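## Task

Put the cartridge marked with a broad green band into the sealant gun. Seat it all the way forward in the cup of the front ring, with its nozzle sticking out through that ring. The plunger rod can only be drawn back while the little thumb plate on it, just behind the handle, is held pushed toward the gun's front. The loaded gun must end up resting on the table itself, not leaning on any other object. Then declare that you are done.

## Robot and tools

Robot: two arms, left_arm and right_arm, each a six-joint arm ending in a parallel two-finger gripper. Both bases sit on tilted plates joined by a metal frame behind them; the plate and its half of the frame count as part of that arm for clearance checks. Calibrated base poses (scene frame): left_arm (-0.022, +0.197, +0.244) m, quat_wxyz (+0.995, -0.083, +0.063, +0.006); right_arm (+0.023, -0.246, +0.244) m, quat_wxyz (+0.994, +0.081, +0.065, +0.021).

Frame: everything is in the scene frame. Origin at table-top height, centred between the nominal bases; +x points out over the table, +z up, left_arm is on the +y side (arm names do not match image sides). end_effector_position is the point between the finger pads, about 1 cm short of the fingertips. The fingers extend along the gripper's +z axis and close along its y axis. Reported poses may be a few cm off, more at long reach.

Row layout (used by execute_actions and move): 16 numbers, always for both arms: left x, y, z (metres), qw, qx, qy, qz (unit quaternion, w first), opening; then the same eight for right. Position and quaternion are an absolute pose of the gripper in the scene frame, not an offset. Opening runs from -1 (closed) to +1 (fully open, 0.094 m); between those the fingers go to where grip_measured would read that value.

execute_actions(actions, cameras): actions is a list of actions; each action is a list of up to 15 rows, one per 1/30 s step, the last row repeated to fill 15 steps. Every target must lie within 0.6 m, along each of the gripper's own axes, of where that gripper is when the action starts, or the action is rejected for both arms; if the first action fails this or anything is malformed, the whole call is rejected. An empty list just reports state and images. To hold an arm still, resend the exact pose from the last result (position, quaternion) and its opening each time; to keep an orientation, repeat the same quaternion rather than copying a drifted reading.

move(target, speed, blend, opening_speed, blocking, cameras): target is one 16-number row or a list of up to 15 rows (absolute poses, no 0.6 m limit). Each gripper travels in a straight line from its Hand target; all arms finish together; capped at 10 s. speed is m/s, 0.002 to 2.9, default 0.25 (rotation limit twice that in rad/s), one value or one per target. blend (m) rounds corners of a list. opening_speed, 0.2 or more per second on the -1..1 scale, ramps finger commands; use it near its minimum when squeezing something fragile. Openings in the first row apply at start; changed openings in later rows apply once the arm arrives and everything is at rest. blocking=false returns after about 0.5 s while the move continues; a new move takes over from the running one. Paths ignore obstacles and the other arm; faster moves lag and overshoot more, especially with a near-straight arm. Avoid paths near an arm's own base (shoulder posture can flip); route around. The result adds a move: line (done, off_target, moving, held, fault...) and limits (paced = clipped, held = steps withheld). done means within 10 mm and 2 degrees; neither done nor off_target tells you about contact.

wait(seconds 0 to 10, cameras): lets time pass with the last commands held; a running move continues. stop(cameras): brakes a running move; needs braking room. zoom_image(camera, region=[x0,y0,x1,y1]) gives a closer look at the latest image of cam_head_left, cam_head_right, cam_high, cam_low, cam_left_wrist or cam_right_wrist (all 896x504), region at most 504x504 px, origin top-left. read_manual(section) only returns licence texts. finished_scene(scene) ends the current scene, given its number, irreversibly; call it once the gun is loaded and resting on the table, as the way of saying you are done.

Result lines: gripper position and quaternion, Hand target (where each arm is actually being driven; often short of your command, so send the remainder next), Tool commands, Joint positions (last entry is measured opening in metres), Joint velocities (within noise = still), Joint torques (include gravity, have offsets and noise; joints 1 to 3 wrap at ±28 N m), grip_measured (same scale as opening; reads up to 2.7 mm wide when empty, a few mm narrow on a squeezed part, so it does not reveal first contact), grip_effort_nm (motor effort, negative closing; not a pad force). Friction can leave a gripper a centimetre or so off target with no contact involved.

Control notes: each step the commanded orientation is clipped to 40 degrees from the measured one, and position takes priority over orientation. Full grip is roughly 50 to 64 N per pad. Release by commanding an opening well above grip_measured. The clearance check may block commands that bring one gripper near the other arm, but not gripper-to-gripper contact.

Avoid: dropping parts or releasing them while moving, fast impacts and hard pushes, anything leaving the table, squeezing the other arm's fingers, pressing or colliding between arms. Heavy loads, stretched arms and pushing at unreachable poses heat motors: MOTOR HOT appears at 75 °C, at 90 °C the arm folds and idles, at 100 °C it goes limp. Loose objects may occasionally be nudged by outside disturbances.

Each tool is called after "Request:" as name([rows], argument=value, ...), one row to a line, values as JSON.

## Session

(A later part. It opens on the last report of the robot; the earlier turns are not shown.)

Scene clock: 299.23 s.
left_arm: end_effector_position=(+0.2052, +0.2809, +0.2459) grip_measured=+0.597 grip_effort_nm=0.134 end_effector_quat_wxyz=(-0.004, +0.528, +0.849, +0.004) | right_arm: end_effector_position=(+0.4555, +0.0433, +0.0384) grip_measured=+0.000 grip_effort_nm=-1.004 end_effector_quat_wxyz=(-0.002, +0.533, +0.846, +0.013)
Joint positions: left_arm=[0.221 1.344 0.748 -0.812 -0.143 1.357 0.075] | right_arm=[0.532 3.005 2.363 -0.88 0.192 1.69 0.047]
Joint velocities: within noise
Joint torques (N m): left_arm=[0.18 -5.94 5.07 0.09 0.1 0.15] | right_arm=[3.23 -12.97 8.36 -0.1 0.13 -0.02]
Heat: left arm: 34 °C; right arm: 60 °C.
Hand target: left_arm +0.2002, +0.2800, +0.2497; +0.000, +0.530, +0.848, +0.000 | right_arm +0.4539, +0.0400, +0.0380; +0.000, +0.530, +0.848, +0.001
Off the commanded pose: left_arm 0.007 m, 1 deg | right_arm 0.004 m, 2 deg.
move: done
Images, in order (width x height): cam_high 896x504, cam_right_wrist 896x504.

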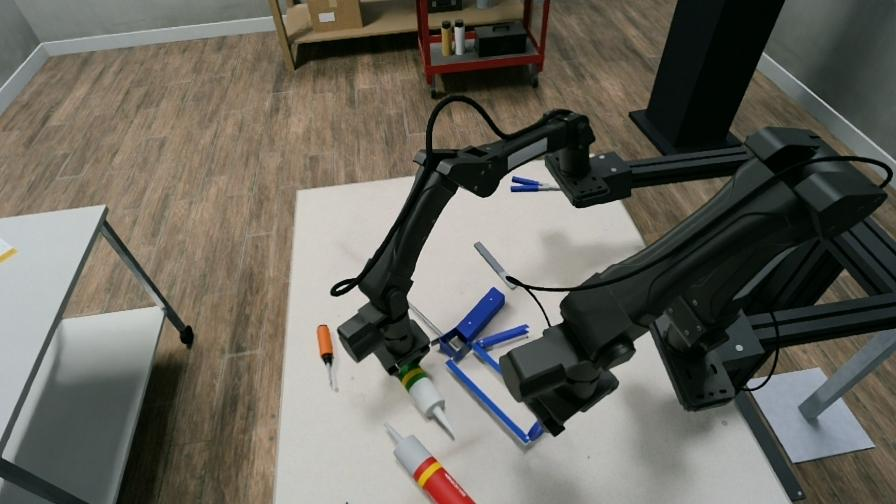

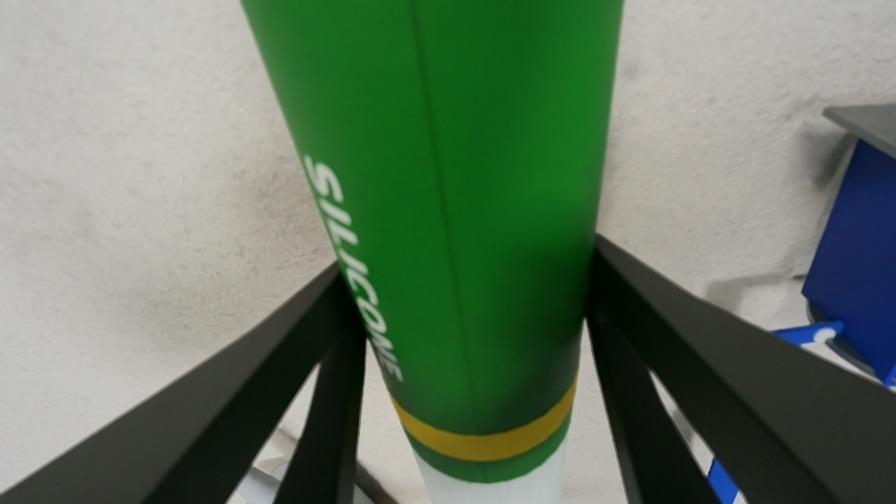

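Request:
move([
  [0.20,0.28,0.25,0,0.5299,0.8480,0,0.6,0.456,0.04,0.031,0,0.5299,0.8480,0,-0.12],
  [0.20,0.28,0.25,0,0.5299,0.8480,0,0.6,0.456,0.04,0.031,0,0.5299,0.8480,0,0.5],
  [0.20,0.28,0.25,0,0.5299,0.8480,0,0.6,0.445,0.03,0.13,0,0.5299,0.8480,0,0.5],
  [0.20,0.28,0.25,0,0.5299,0.8480,0,0.6,0.30,-0.20,0.22,0,-0.7071,0.7071,0,0.5],
], speed=[0.1,0.1,0.15,0.35], cameras=["cam_right_wrist","cam_high","cam_left_wrist"])

Scene clock: 311.43 s.
left_arm: end_effector_position=(+0.2051, +0.2809, +0.2459) grip_measured=+0.597 grip_effort_nm=0.139 end_effector_quat_wxyz=(-0.004, +0.528, +0.849, +0.004) | right_arm: end_effector_position=(+0.2985, -0.1990, +0.2145) grip_measured=+0.498 grip_effort_nm=0.149 end_effector_quat_wxyz=(+0.012, +0.709, -0.705, +0.000)
Joint positions: left_arm=[0.221 1.344 0.748 -0.813 -0.143 1.357 0.075] | right_arm=[0.24 1.687 0.88 -0.699 0.201 -1.298 0.07]
Joint velocities: within noise
Joint torques (N m): left_arm=[0.13 -6.05 5.05 0.09 0.08 0.14] | right_arm=[0.64 -9.06 4.62 0.2 -0.09 -0.06]
Heat: left arm: 34 °C; right arm: 62 °C.
Hand target: left_arm +0.2001, +0.2800, +0.2497; +0.000, +0.530, +0.848, +0.000 | right_arm +0.3001, -0.1999, +0.2200; +0.000, +0.707, -0.707, +0.000
Off the commanded pose: left_arm 0.007 m, 1 deg | right_arm 0.006 m, 1 deg.
move: done
Images, in order (width x height): cam_high 896x504, cam_left_wrist 896x504, cam_right_wrist 896x504.

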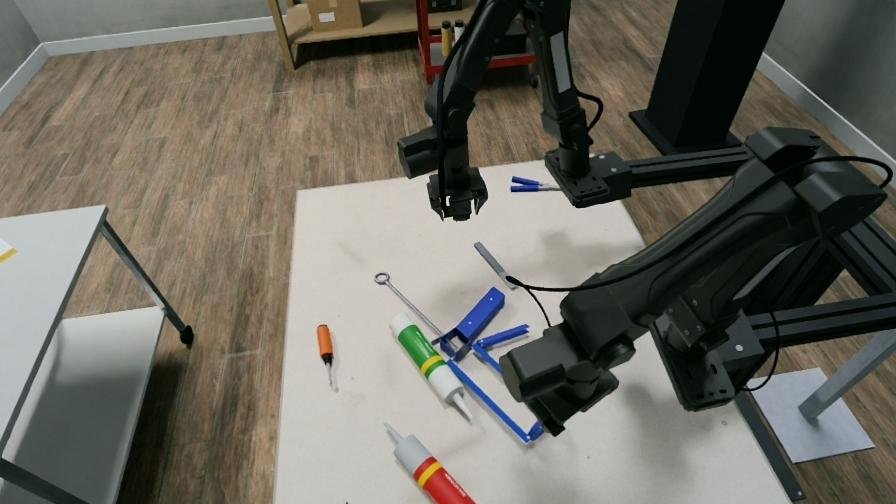

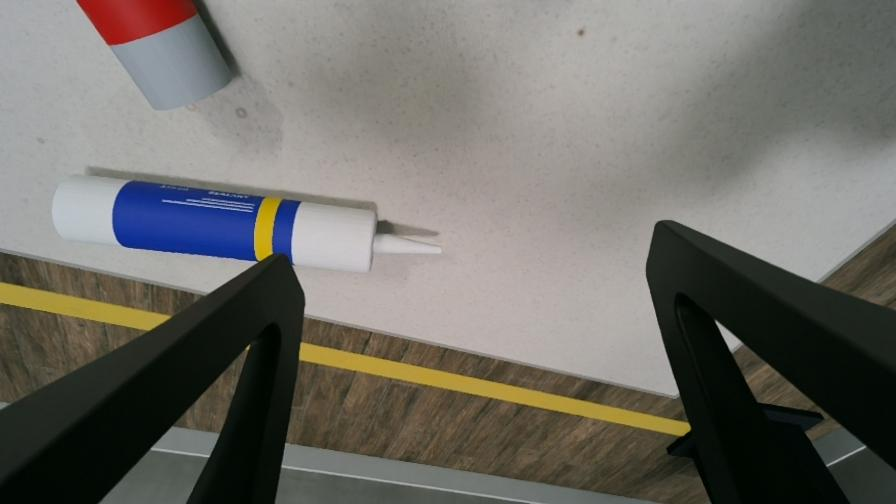

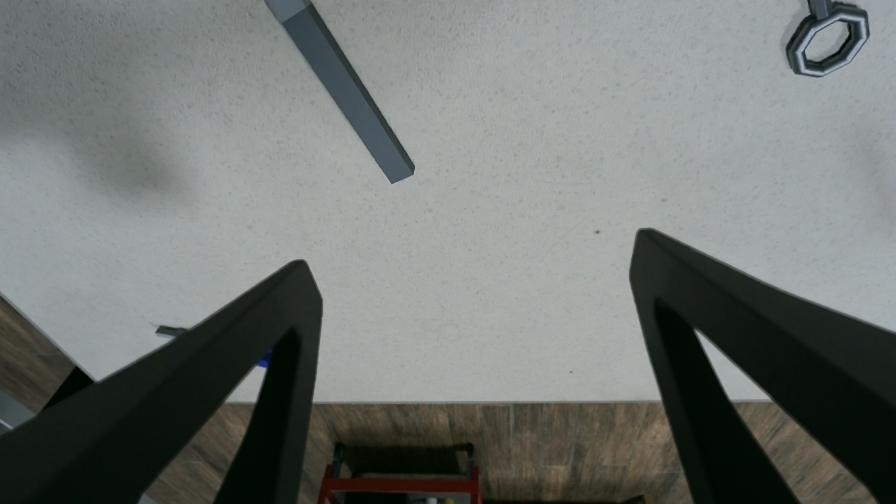

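Request:
move([
  [0.40,0.04,0.22,0,0.5299,0.8480,0,0.6,0.28,-0.28,0.24,0,-0.7071,0.7071,0,0.5],
], speed=[0.3], cameras=["cam_left_wrist","cam_high"])

Scene clock: 315.80 s.
left_arm: end_effector_position=(+0.3997, +0.0445, +0.2236) grip_measured=+0.597 grip_effort_nm=0.144 end_effector_quat_wxyz=(+0.008, +0.530, +0.848, +0.000) | right_arm: end_effector_position=(+0.2849, -0.2812, +0.2359) grip_measured=+0.498 grip_effort_nm=0.149 end_effector_quat_wxyz=(+0.006, +0.707, -0.707, +0.008)
Joint positions: left_arm=[-0.436 2.267 1.751 -0.992 -0.2 0.7 0.075] | right_arm=[-0.054 1.484 0.813 -0.759 0.177 -1.593 0.07]
Joint velocities: within noise
Joint torques (N m): left_arm=[-3.38 -7.92 9.13 0.09 -0.02 -0.12] | right_arm=[0.31 -7.57 5.04 0.04 -0.17 -0.05]
Heat: left arm: 34 °C; right arm: 61 °C.
Hand target: left_arm +0.3999, +0.0401, +0.2201; +0.001, +0.530, +0.848, +0.000 | right_arm +0.2802, -0.2800, +0.2398; +0.000, +0.707, -0.707, +0.000
Off the commanded pose: left_arm 0.006 m, 1 deg | right_arm 0.007 m, 1 deg.
move: done
Images, in order (width x height): cam_high 896x504, cam_left_wrist 896x504.

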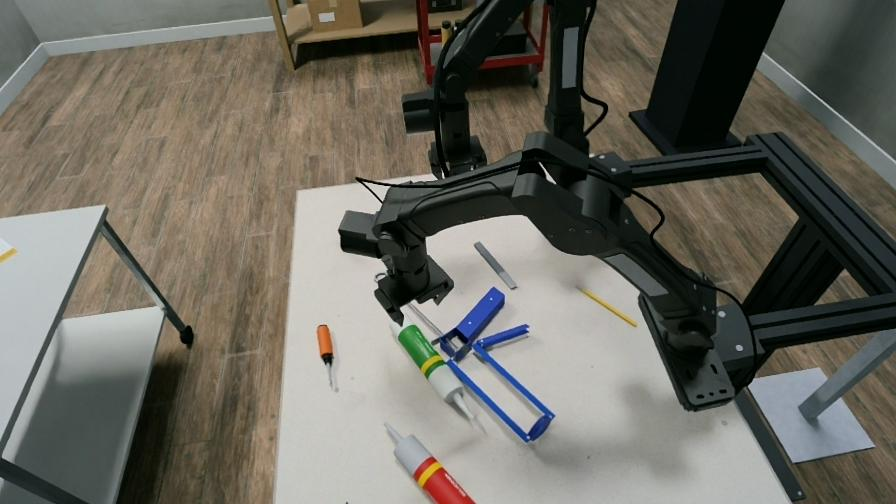

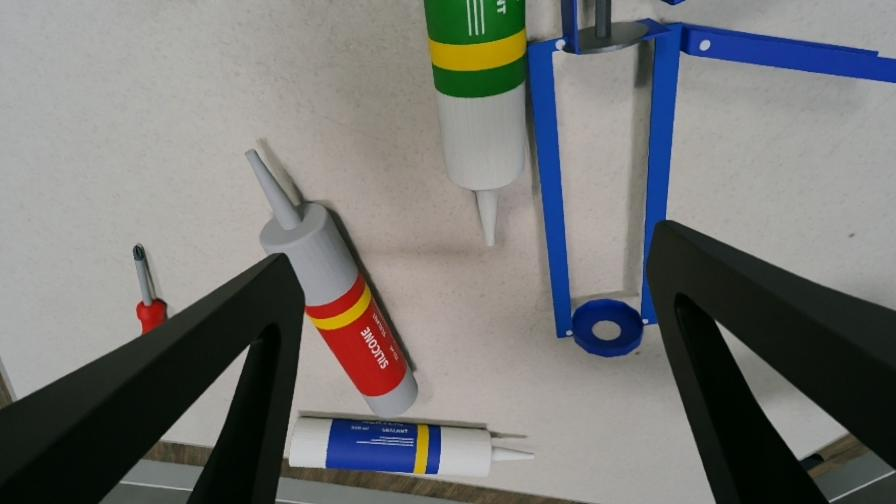

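Request:
move([
  [0.397,0.035,0.10,0,0.5336,0.8457,0,0.5,0.28,-0.28,0.24,0,-0.7071,0.7071,0,0.5],
], speed=[0.2], cameras=["cam_left_wrist"])

Scene clock: 328.57 s.
left_arm: end_effector_position=(+0.3948, +0.0356, +0.1073) grip_measured=+0.503 grip_effort_nm=-0.144 end_effector_quat_wxyz=(-0.003, +0.530, +0.848, -0.001) | right_arm: end_effector_position=(+0.2847, -0.2811, +0.2359) grip_measured=+0.498 grip_effort_nm=0.149 end_effector_quat_wxyz=(+0.006, +0.707, -0.707, +0.008)
Joint positions: left_arm=[-0.406 2.502 1.676 -0.698 -0.2 0.727 0.071] | right_arm=[-0.054 1.484 0.813 -0.76 0.177 -1.594 0.07]
Joint velocities: within noise
Joint torques (N m): left_arm=[-2.62 -9.29 5.7 0.41 -0.02 0.17] | right_arm=[0.35 -7.64 5.08 0.03 -0.18 -0.09]
Heat: left arm: 37 °C; right arm: 58 °C.
Hand target: left_arm +0.3968, +0.0351, +0.1001; +0.000, +0.533, +0.846, +0.000 | right_arm +0.2801, -0.2800, +0.2398; +0.000, +0.707, -0.707, +0.000
Off the commanded pose: left_arm 0.008 m, 1 deg | right_arm 0.006 m, 1 deg.
move: done
Images, in order (width x height): cam_left_wrist 896x504.

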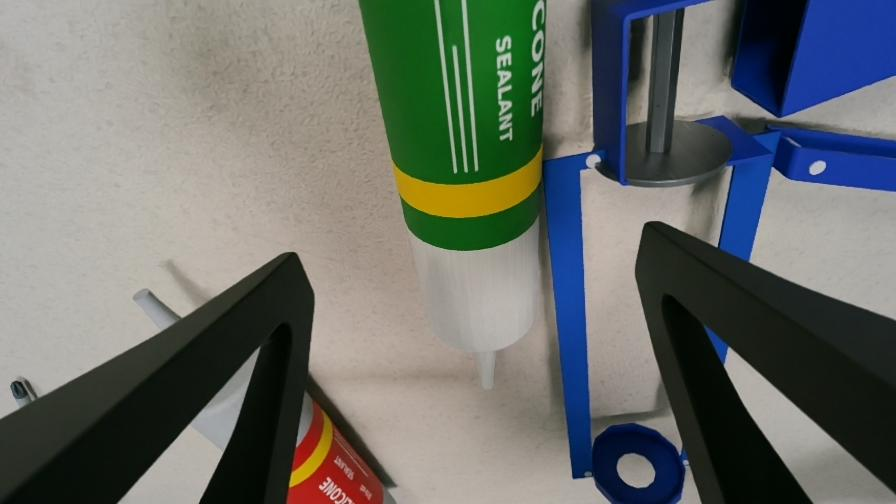

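Request:
move([
  [0.401,0.035,0.030,0,0.5336,0.8457,0,0.3,0.28,-0.28,0.24,0,-0.7071,0.7071,0,0.5],
], speed=[0.12], cameras=["cam_left_wrist"])

Scene clock: 333.67 s.
left_arm: end_effector_position=(+0.3943, +0.0370, +0.0368) grip_measured=+0.303 grip_effort_nm=-0.144 end_effector_quat_wxyz=(-0.008, +0.532, +0.847, -0.001) | right_arm: end_effector_position=(+0.2846, -0.2811, +0.2359) grip_measured=+0.498 grip_effort_nm=0.149 end_effector_quat_wxyz=(+0.006, +0.707, -0.707, +0.008)
Joint positions: left_arm=[-0.373 2.688 1.729 -0.569 -0.2 0.762 0.061] | right_arm=[-0.054 1.484 0.813 -0.76 0.177 -1.594 0.07]
Joint velocities: within noise
Joint torques (N m): left_arm=[-2.51 -9.09 6.89 0.42 -0.02 0.14] | right_arm=[0.24 -7.66 5 0.03 -0.18 -0.08]
Heat: left arm: 37 °C; right arm: 57 °C.
Hand target: left_arm +0.4008, +0.0352, +0.0302; +0.000, +0.533, +0.846, +0.000 | right_arm +0.2801, -0.2800, +0.2398; +0.000, +0.707, -0.707, +0.000
Off the commanded pose: left_arm 0.010 m, 1 deg | right_arm 0.006 m, 1 deg.
move: done
Images, in order (width x height): cam_left_wrist 896x504.

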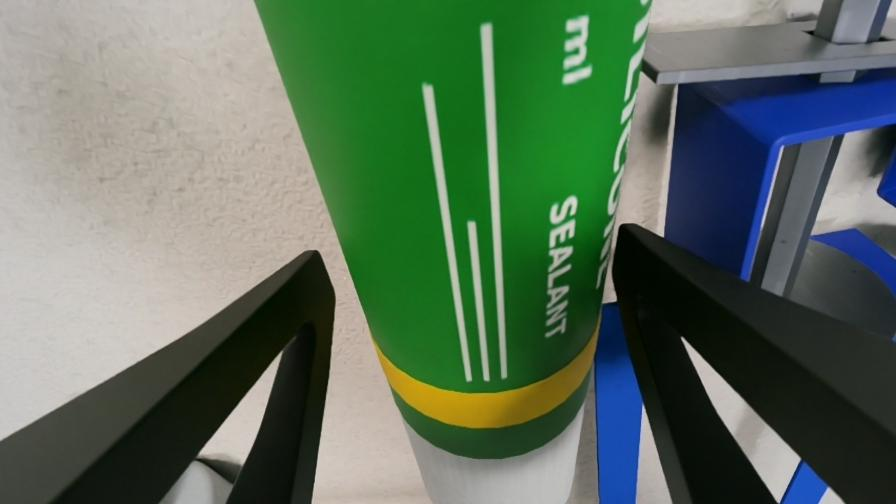

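Request:
move([
  [0.401,0.035,0.025,0,0.5336,0.8457,0,0.3,0.28,-0.28,0.24,0,-0.7071,0.7071,0,0.5],
  [0.401,0.035,0.025,0,0.5336,0.8457,0,-0.12,0.28,-0.28,0.24,0,-0.7071,0.7071,0,0.5],
], speed=[0.12], cameras=[])

Request:
move([
  [0.395,0.033,0.13,0,0.5336,0.8457,0,-0.12,0.28,-0.28,0.24,0,-0.7071,0.7071,0,0.5],
  [0.300,0.072,0.12,0.1064,0.4842,0.8663,-0.0595,-0.12,0.28,-0.28,0.24,0,-0.7071,0.7071,0,0.5],
], speed=[0.15], cameras=["cam_left_wrist","cam_high","cam_low"])

speed must be one number or one for each of the 2 targets, got a list of 1; nothing of the call was run

not run: a call was refused earlier in this reply.

Request:
move([
  [0.401,0.035,0.025,0,0.5336,0.8457,0,0.3,0.28,-0.28,0.24,0,-0.7071,0.7071,0,0.5],
  [0.401,0.035,0.025,0,0.5336,0.8457,0,-0.12,0.28,-0.28,0.24,0,-0.7071,0.7071,0,0.5],
], speed=0.12, cameras=[])

Request:
move([
  [0.395,0.033,0.13,0,0.5336,0.8457,0,-0.12,0.28,-0.28,0.24,0,-0.7071,0.7071,0,0.5],
  [0.300,0.072,0.12,0.1064,0.4842,0.8663,-0.0595,-0.12,0.28,-0.28,0.24,0,-0.7071,0.7071,0,0.5],
], speed=0.15, cameras=["cam_left_wrist","cam_high","cam_low"])

Scene clock: 351.33 s.
left_arm: end_effector_position=(+0.3942, +0.0361, +0.0329) grip_measured=+0.012 grip_effort_nm=-1.033 end_effector_quat_wxyz=(-0.008, +0.534, +0.846, -0.002) | right_arm: end_effector_position=(+0.2845, -0.2811, +0.2359) grip_measured=+0.498 grip_effort_nm=0.149 end_effector_quat_wxyz=(+0.006, +0.707, -0.707, +0.007)
Joint positions: left_arm=[-0.373 2.7 1.734 -0.562 -0.199 0.767 0.048] | right_arm=[-0.054 1.484 0.813 -0.76 0.176 -1.594 0.07]
Joint velocities: within noise
Joint torques (N m): left_arm=[-2.19 -8.77 6.98 0.36 0.02 0.12] | right_arm=[0.24 -7.57 5.09 0.02 -0.17 -0.07]
Heat: left arm: 40 °C; right arm: 56 °C.
Hand target: left_arm +0.4007, +0.0352, +0.0253; +0.000, +0.534, +0.846, +0.000 | right_arm +0.2801, -0.2799, +0.2398; +0.000, +0.707, -0.707, +0.000
Off the commanded pose: left_arm 0.010 m, 1 deg | right_arm 0.006 m, 1 deg.
move: done; target 2's new opening was sent with left_arm's hand 0.011 m and 1 deg from that target
No camera images: "cameras" was empty.

Scene clock: 353.87 s.
left_arm: end_effector_position=(+0.2758, +0.0807, +0.0998) grip_measured=+0.012 grip_effort_nm=-1.028 end_effector_quat_wxyz=(+0.056, +0.495, +0.865, -0.056) | right_arm: end_effector_position=(+0.2845, -0.2811, +0.2359) grip_measured=+0.498 grip_effort_nm=0.154 end_effector_quat_wxyz=(+0.006, +0.707, -0.707, +0.007)
Joint positions: left_arm=[-0.34 2.144 0.862 -0.135 -0.066 0.729 0.048] | right_arm=[-0.054 1.484 0.813 -0.76 0.176 -1.594 0.07]
Joint velocities: within noise
Joint torques (N m): left_arm=[-1.73 -11.79 3.44 0.7 0.31 -0.07] | right_arm=[0.29 -7.61 5.09 0.04 -0.18 -0.06]
Heat: left arm: 42 °C; right arm: 55 °C.
Hand target: left_arm +0.2994, +0.0724, +0.1200; +0.106, +0.485, +0.866, -0.060 | right_arm +0.2802, -0.2799, +0.2398; +0.000, +0.707, -0.707, +0.000
Off the commanded pose: left_arm 0.033 m, 6 deg | right_arm 0.006 m, 1 deg.
move: off_target (left_arm)
Images, in order (width x height): cam_high 896x504, cam_low 896x504, cam_left_wrist 896x504.

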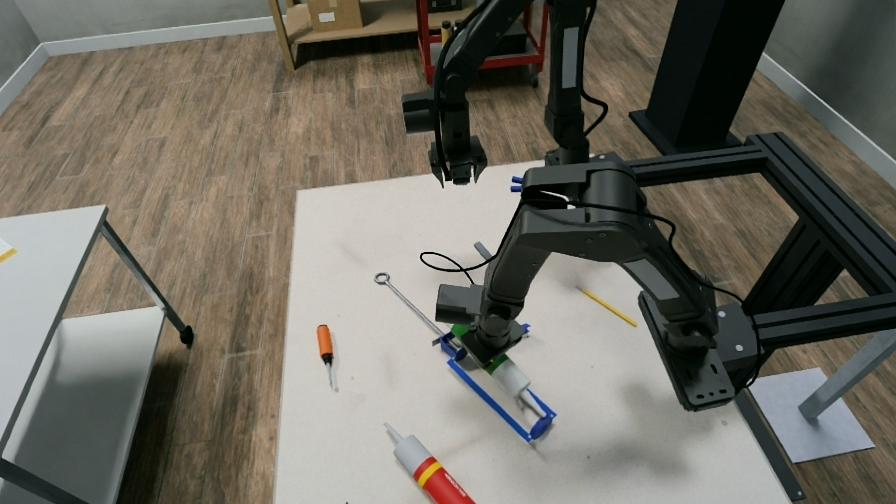

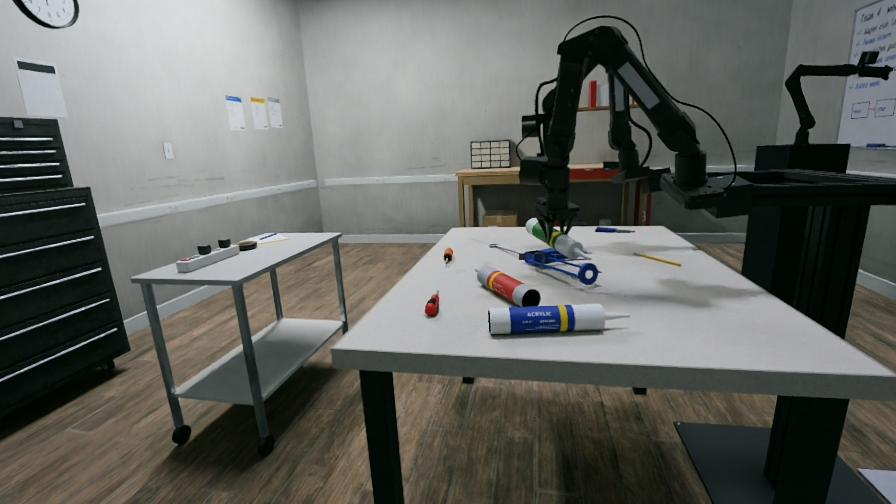

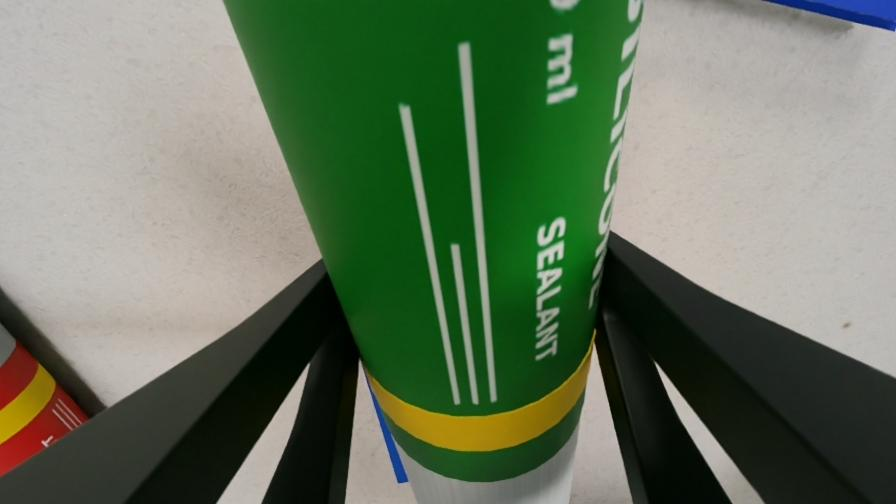

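Request:
move([
  [0.318,0.069,0.118,0.1590,0.4797,0.8583,-0.0889,-0.12,0.28,-0.28,0.24,0,-0.7071,0.7071,0,0.5],
], speed=0.12, cameras=["cam_left_wrist","cam_high","cam_low"])

Request:
zoom_image(camera="cam_low", region=[480, 200, 640, 300])

Request:
zoom_image(camera="cam_high", region=[400, 300, 600, 460])

Scene clock: 359.03 s.
left_arm: end_effector_position=(+0.2977, +0.0772, +0.1009) grip_measured=+0.012 grip_effort_nm=-1.028 end_effector_quat_wxyz=(+0.112, +0.481, +0.866, -0.083) | right_arm: end_effector_position=(+0.2844, -0.2811, +0.2359) grip_measured=+0.498 grip_effort_nm=0.149 end_effector_quat_wxyz=(+0.006, +0.707, -0.707, +0.007)
Joint positions: left_arm=[-0.284 2.144 0.851 -0.024 0.024 0.763 0.048] | right_arm=[-0.054 1.484 0.813 -0.761 0.176 -1.594 0.07]
Joint velocities: within noise
Joint torques (N m): left_arm=[-1.78 -10.86 3.14 0.96 0.44 0.18] | right_arm=[0.27 -7.57 5.04 0.02 -0.15 -0.07]
Heat: left arm: 44 °C; right arm: 55 °C.
Hand target: left_arm +0.3176, +0.0694, +0.1183; +0.158, +0.480, +0.858, -0.088 | right_arm +0.2801, -0.2799, +0.2398; +0.000, +0.707, -0.707, +0.000
Off the commanded pose: left_arm 0.028 m, 6 deg | right_arm 0.006 m, 1 deg.
move: off_target (left_arm)
Images, in order (width x height): cam_high 896x504, cam_low 896x504, cam_left_wrist 896x504.

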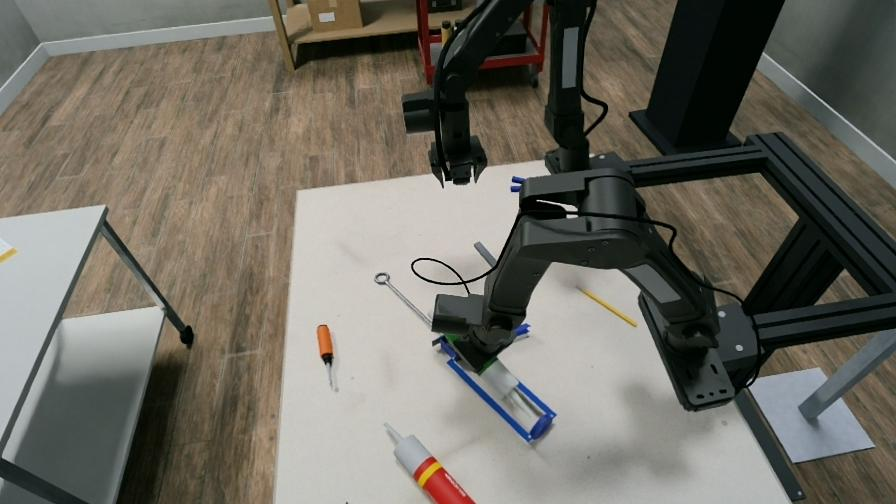

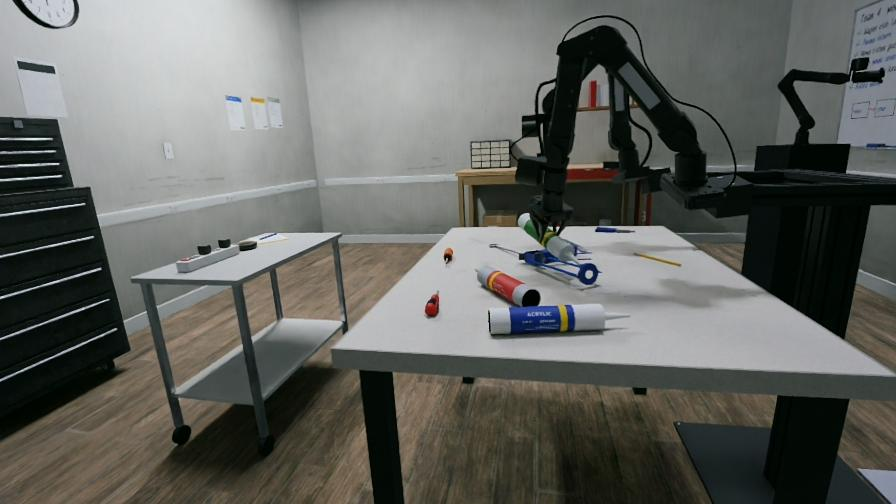

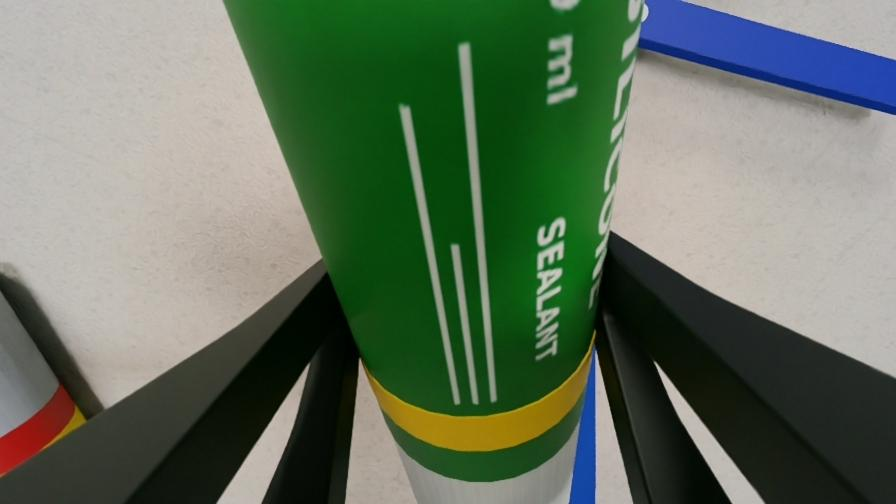

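Scaled by 3.150 from the camera's 896x504 image, which has a finer 1280x720 frame.

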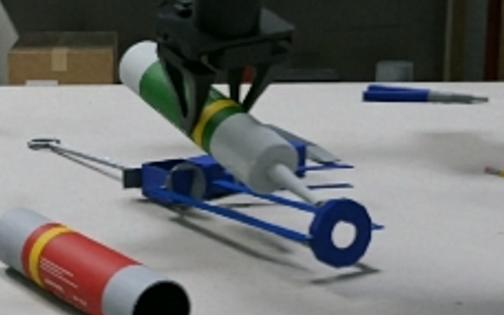

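Scaled by 2.520 from the camera's 896x504 image, which has a finer 1280x720 frame.

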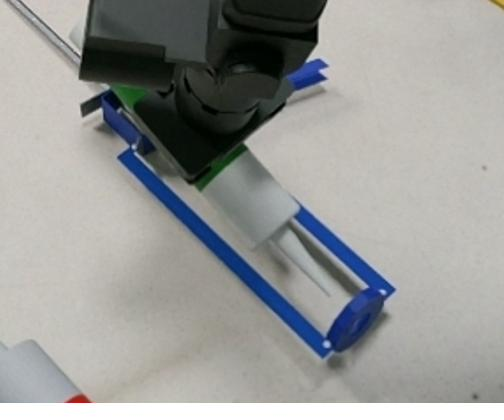

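Request:
move([
  [0.317,0.069,0.092,0.1590,0.4797,0.8583,-0.0889,-0.12,0.28,-0.28,0.24,0,-0.7071,0.7071,0,0.5],
], speed=0.08, cameras=["cam_high","cam_low"])

Request:
zoom_image(camera="cam_low", region=[520, 220, 620, 300])

Request:
zoom_image(camera="cam_high", region=[480, 340, 580, 450])

Scene clock: 364.03 s.
left_arm: end_effector_position=(+0.3070, +0.0769, +0.0902) grip_measured=+0.012 grip_effort_nm=-1.028 end_effector_quat_wxyz=(+0.132, +0.478, +0.865, -0.079) | right_arm: end_effector_position=(+0.2844, -0.2811, +0.2359) grip_measured=+0.498 grip_effort_nm=0.149 end_effector_quat_wxyz=(+0.006, +0.707, -0.707, +0.007)
Joint positions: left_arm=[-0.27 2.19 0.851 0.063 0.03 0.777 0.048] | right_arm=[-0.054 1.484 0.813 -0.761 0.176 -1.594 0.07]
Joint velocities: within noise
Joint torques (N m): left_arm=[-1.73 -6.91 3.43 1.02 0.42 0.13] | right_arm=[0.21 -7.62 5.01 0.03 -0.15 -0.08]
Heat: left arm: 44 °C; right arm: 55 °C.
Hand target: left_arm +0.3168, +0.0693, +0.0926; +0.158, +0.480, +0.858, -0.088 | right_arm +0.2801, -0.2800, +0.2398; +0.000, +0.707, -0.707, +0.000
Off the commanded pose: left_arm 0.013 m, 3 deg | right_arm 0.006 m, 1 deg.
move: off_target (left_arm)
Images, in order (width x height): cam_high 896x504, cam_low 896x504.

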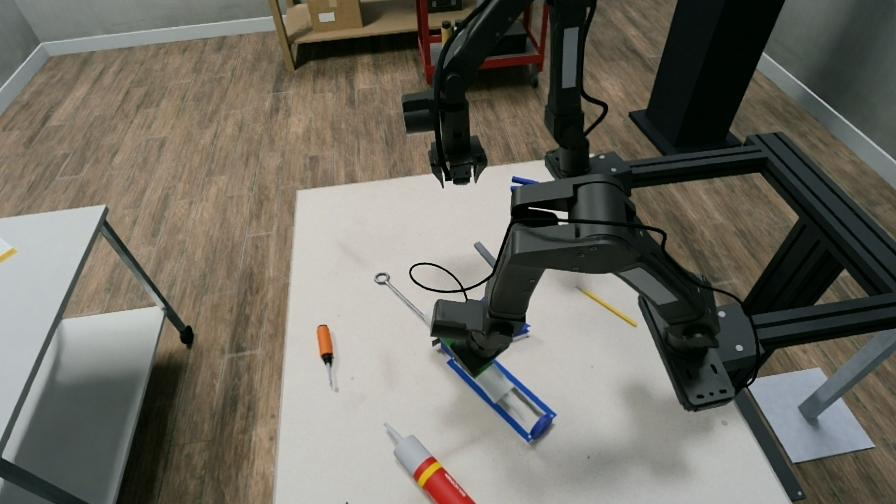

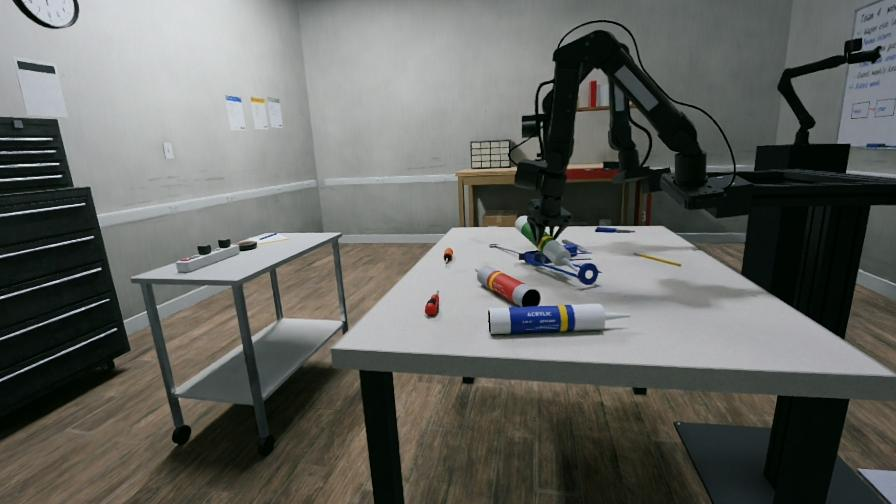

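Scaled by 5.040 from the camera's 896x504 image, which has a finer 1280x720 frame.

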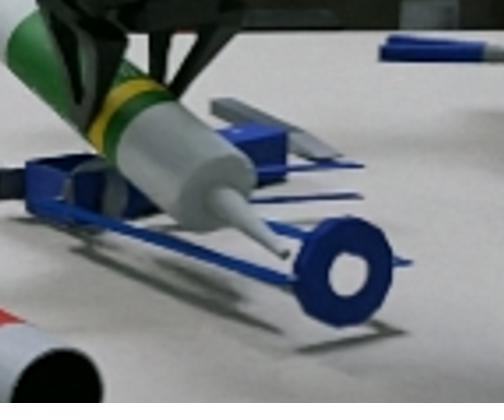

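Scaled by 4.582 from the camera's 896x504 image, which has a finer 1280x720 frame.

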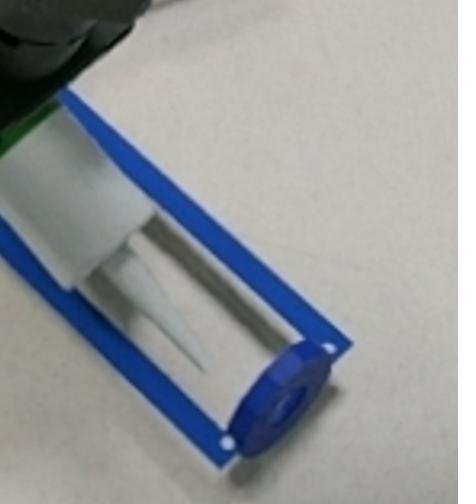

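Request:
move([
  [0.300,0.070,0.087,0.1590,0.4797,0.8583,-0.0889,-0.12,0.28,-0.28,0.24,0,-0.7071,0.7071,0,0.5],
], speed=0.08, cameras=["cam_high","cam_low"])

Request:
zoom_image(camera="cam_low", region=[520, 220, 620, 300])

Request:
zoom_image(camera="cam_high", region=[480, 340, 580, 450])

Scene clock: 370.47 s.
left_arm: end_effector_position=(+0.2912, +0.0797, +0.0844) grip_measured=+0.012 grip_effort_nm=-1.028 end_effector_quat_wxyz=(+0.132, +0.478, +0.865, -0.079) | right_arm: end_effector_position=(+0.2843, -0.2811, +0.2359) grip_measured=+0.498 grip_effort_nm=0.149 end_effector_quat_wxyz=(+0.006, +0.707, -0.707, +0.007)
Joint positions: left_arm=[-0.27 2.19 0.783 0.131 0.03 0.777 0.048] | right_arm=[-0.054 1.484 0.813 -0.761 0.176 -1.594 0.07]
Joint velocities: within noise
Joint torques (N m): left_arm=[-2.28 -6.8 2.67 1.05 0.37 0.08] | right_arm=[0.24 -7.54 5.12 0.01 -0.17 -0.07]
Heat: left arm: 42 °C; right arm: 55 °C.
Hand target: left_arm +0.2997, +0.0703, +0.0875; +0.158, +0.480, +0.858, -0.089 | right_arm +0.2801, -0.2800, +0.2398; +0.000, +0.707, -0.707, +0.000
Off the commanded pose: left_arm 0.013 m, 3 deg | right_arm 0.006 m, 1 deg.
move: off_target (left_arm)
Images, in order (width x height): cam_high 896x504, cam_low 896x504.

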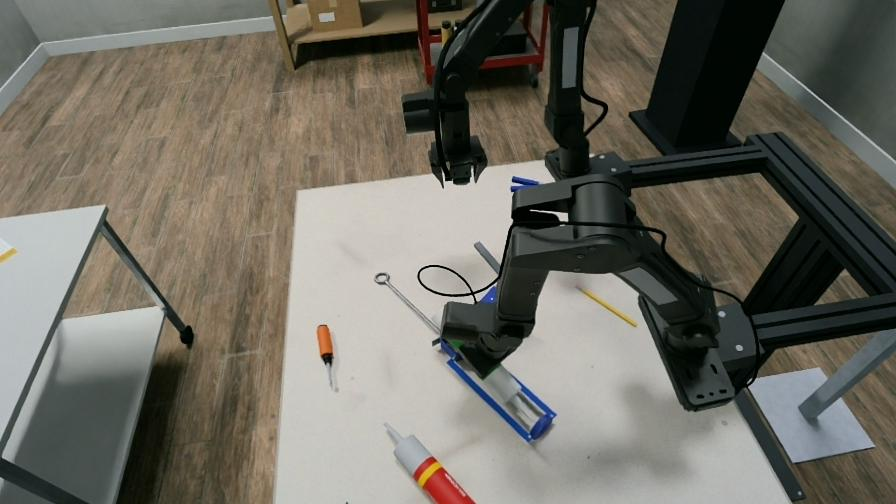

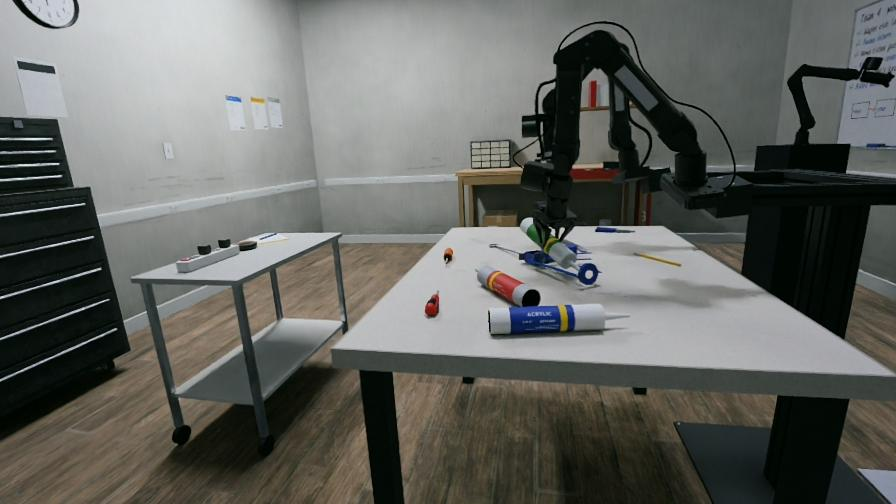

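Scaled by 5.040 from the camera's 896x504 image, which has a finer 1280x720 frame.

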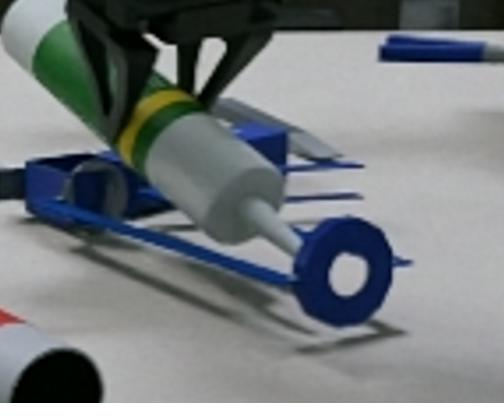

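Scaled by 4.582 from the camera's 896x504 image, which has a finer 1280x720 frame.

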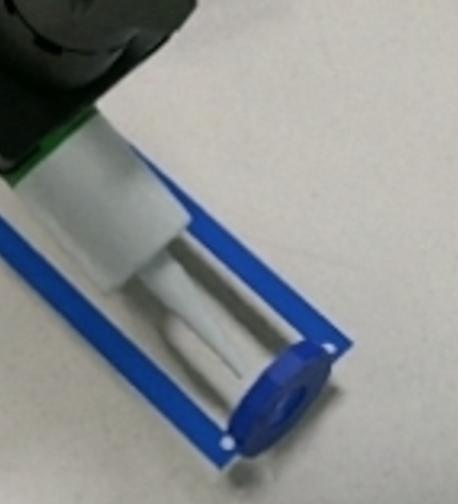

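Request:
move([
  [0.297,0.068,0.079,0.1590,0.4797,0.8583,-0.0889,-0.12,0.28,-0.28,0.24,0,-0.7071,0.7071,0,0.5],
], speed=0.08, cameras=["cam_high","cam_low"])

Request:
zoom_image(camera="cam_low", region=[520, 220, 620, 300])

Request:
zoom_image(camera="cam_high", region=[480, 340, 580, 450])

Scene clock: 378.27 s.
left_arm: end_effector_position=(+0.2919, +0.0783, +0.0782) grip_measured=+0.012 grip_effort_nm=-1.028 end_effector_quat_wxyz=(+0.136, +0.478, +0.864, -0.078) | right_arm: end_effector_position=(+0.2843, -0.2811, +0.2359) grip_measured=+0.498 grip_effort_nm=0.154 end_effector_quat_wxyz=(+0.006, +0.707, -0.707, +0.007)
Joint positions: left_arm=[-0.27 2.217 0.783 0.167 0.03 0.777 0.048] | right_arm=[-0.054 1.484 0.813 -0.761 0.176 -1.594 0.07]
Joint velocities: within noise
Joint torques (N m): left_arm=[-2.5 -6.45 2.22 1.03 0.37 0.02] | right_arm=[0.34 -7.54 4.98 0.03 -0.16 -0.07]
Heat: left arm: 40 °C; right arm: 55 °C.
Hand target: left_arm +0.2968, +0.0683, +0.0795; +0.158, +0.480, +0.858, -0.089 | right_arm +0.2801, -0.2800, +0.2398; +0.000, +0.707, -0.707, +0.000
Off the commanded pose: left_arm 0.011 m, 3 deg | right_arm 0.006 m, 1 deg.
move: off_target (left_arm)
Images, in order (width x height): cam_high 896x504, cam_low 896x504.

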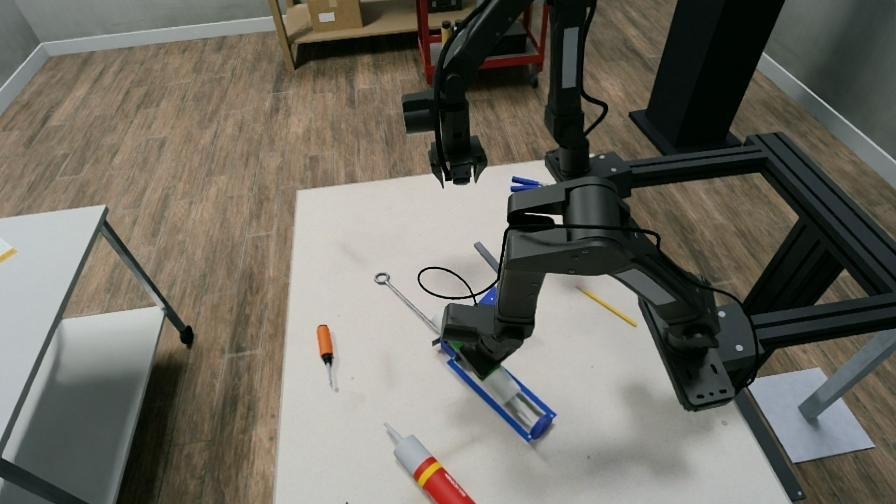

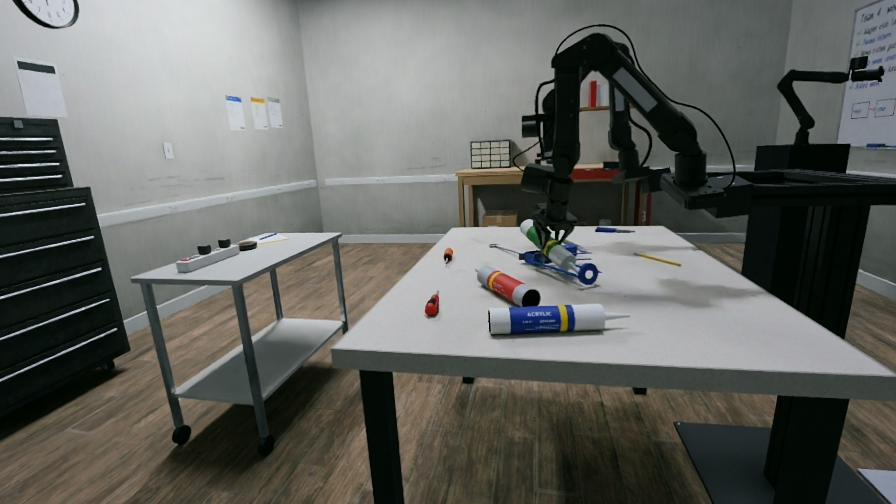

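Scaled by 5.040 from the camera's 896x504 image, which has a finer 1280x720 frame.

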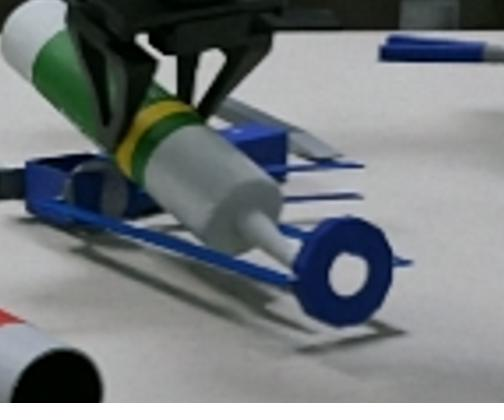

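Scaled by 4.582 from the camera's 896x504 image, which has a finer 1280x720 frame.

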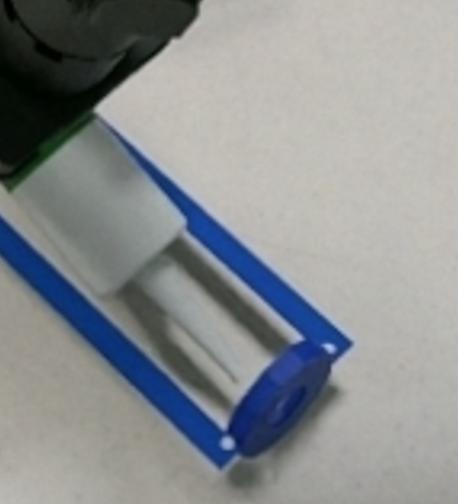

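Request:
move([
  [0.286,0.086,0.074,0.1590,0.4797,0.8583,-0.0889,-0.12,0.28,-0.28,0.24,0,-0.7071,0.7071,0,0.5],
], speed=0.06, cameras=["cam_high","cam_low"])

Request:
zoom_image(camera="cam_low", region=[520, 220, 620, 300])

Request:
zoom_image(camera="cam_high", region=[480, 340, 580, 450])

Scene clock: 384.53 s.
left_arm: end_effector_position=(+0.2780, +0.0930, +0.0715) grip_measured=+0.012 grip_effort_nm=-1.023 end_effector_quat_wxyz=(+0.133, +0.478, +0.865, -0.079) | right_arm: end_effector_position=(+0.2843, -0.2811, +0.2359) grip_measured=+0.498 grip_effort_nm=0.149 end_effector_quat_wxyz=(+0.006, +0.707, -0.707, +0.007)
Joint positions: left_arm=[-0.227 2.217 0.722 0.22 0.043 0.817 0.048] | right_arm=[-0.054 1.484 0.813 -0.761 0.176 -1.594 0.07]
Joint velocities: within noise
Joint torques (N m): left_arm=[-1.47 -6.72 1.88 1.04 0.43 0.19] | right_arm=[0.27 -7.62 4.98 0.04 -0.16 -0.08]
Heat: left arm: 39 °C; right arm: 54 °C.
Hand target: left_arm +0.2860, +0.0862, +0.0745; +0.158, +0.480, +0.858, -0.089 | right_arm +0.2801, -0.2800, +0.2398; +0.000, +0.707, -0.707, +0.000
Off the commanded pose: left_arm 0.011 m, 3 deg | right_arm 0.006 m, 1 deg.
move: off_target (left_arm)
Images, in order (width x height): cam_high 896x504, cam_low 896x504.

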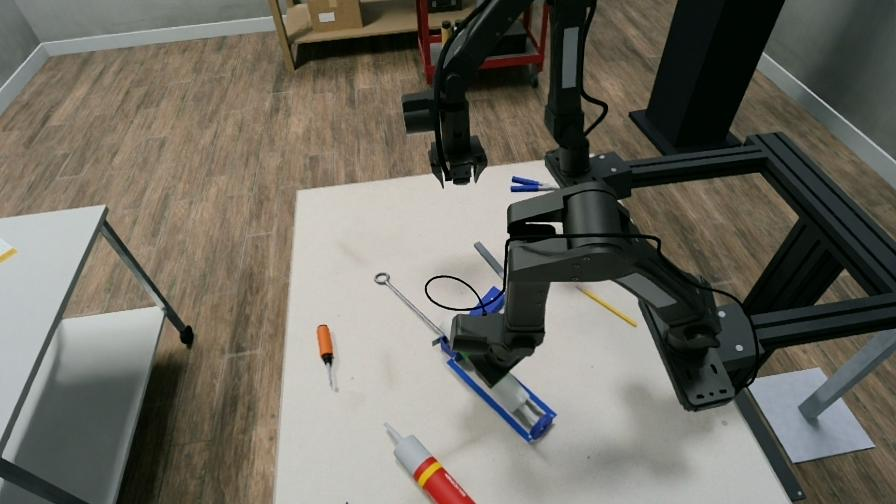

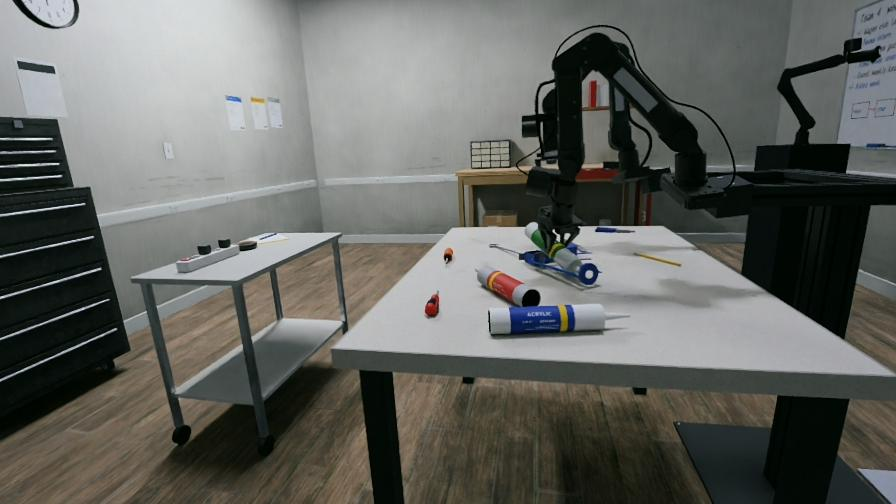

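Scaled by 5.040 from the camera's 896x504 image, which has a finer 1280x720 frame.

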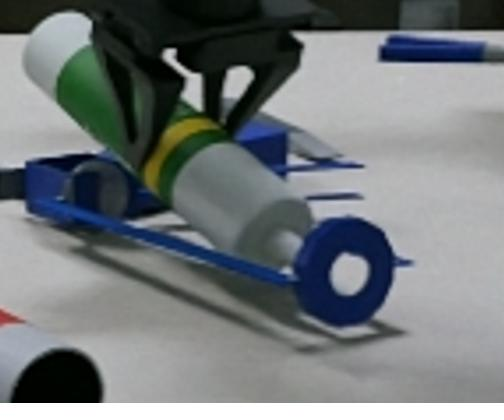

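Scaled by 4.582 from the camera's 896x504 image, which has a finer 1280x720 frame.

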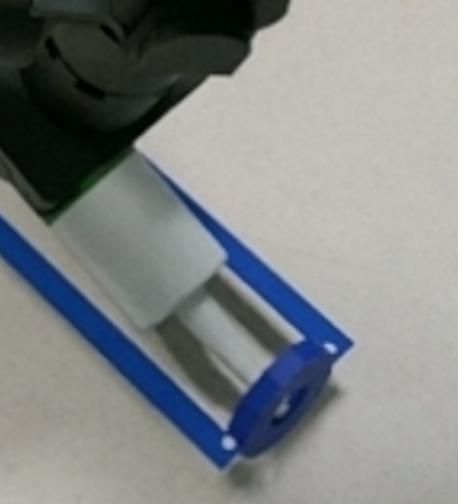

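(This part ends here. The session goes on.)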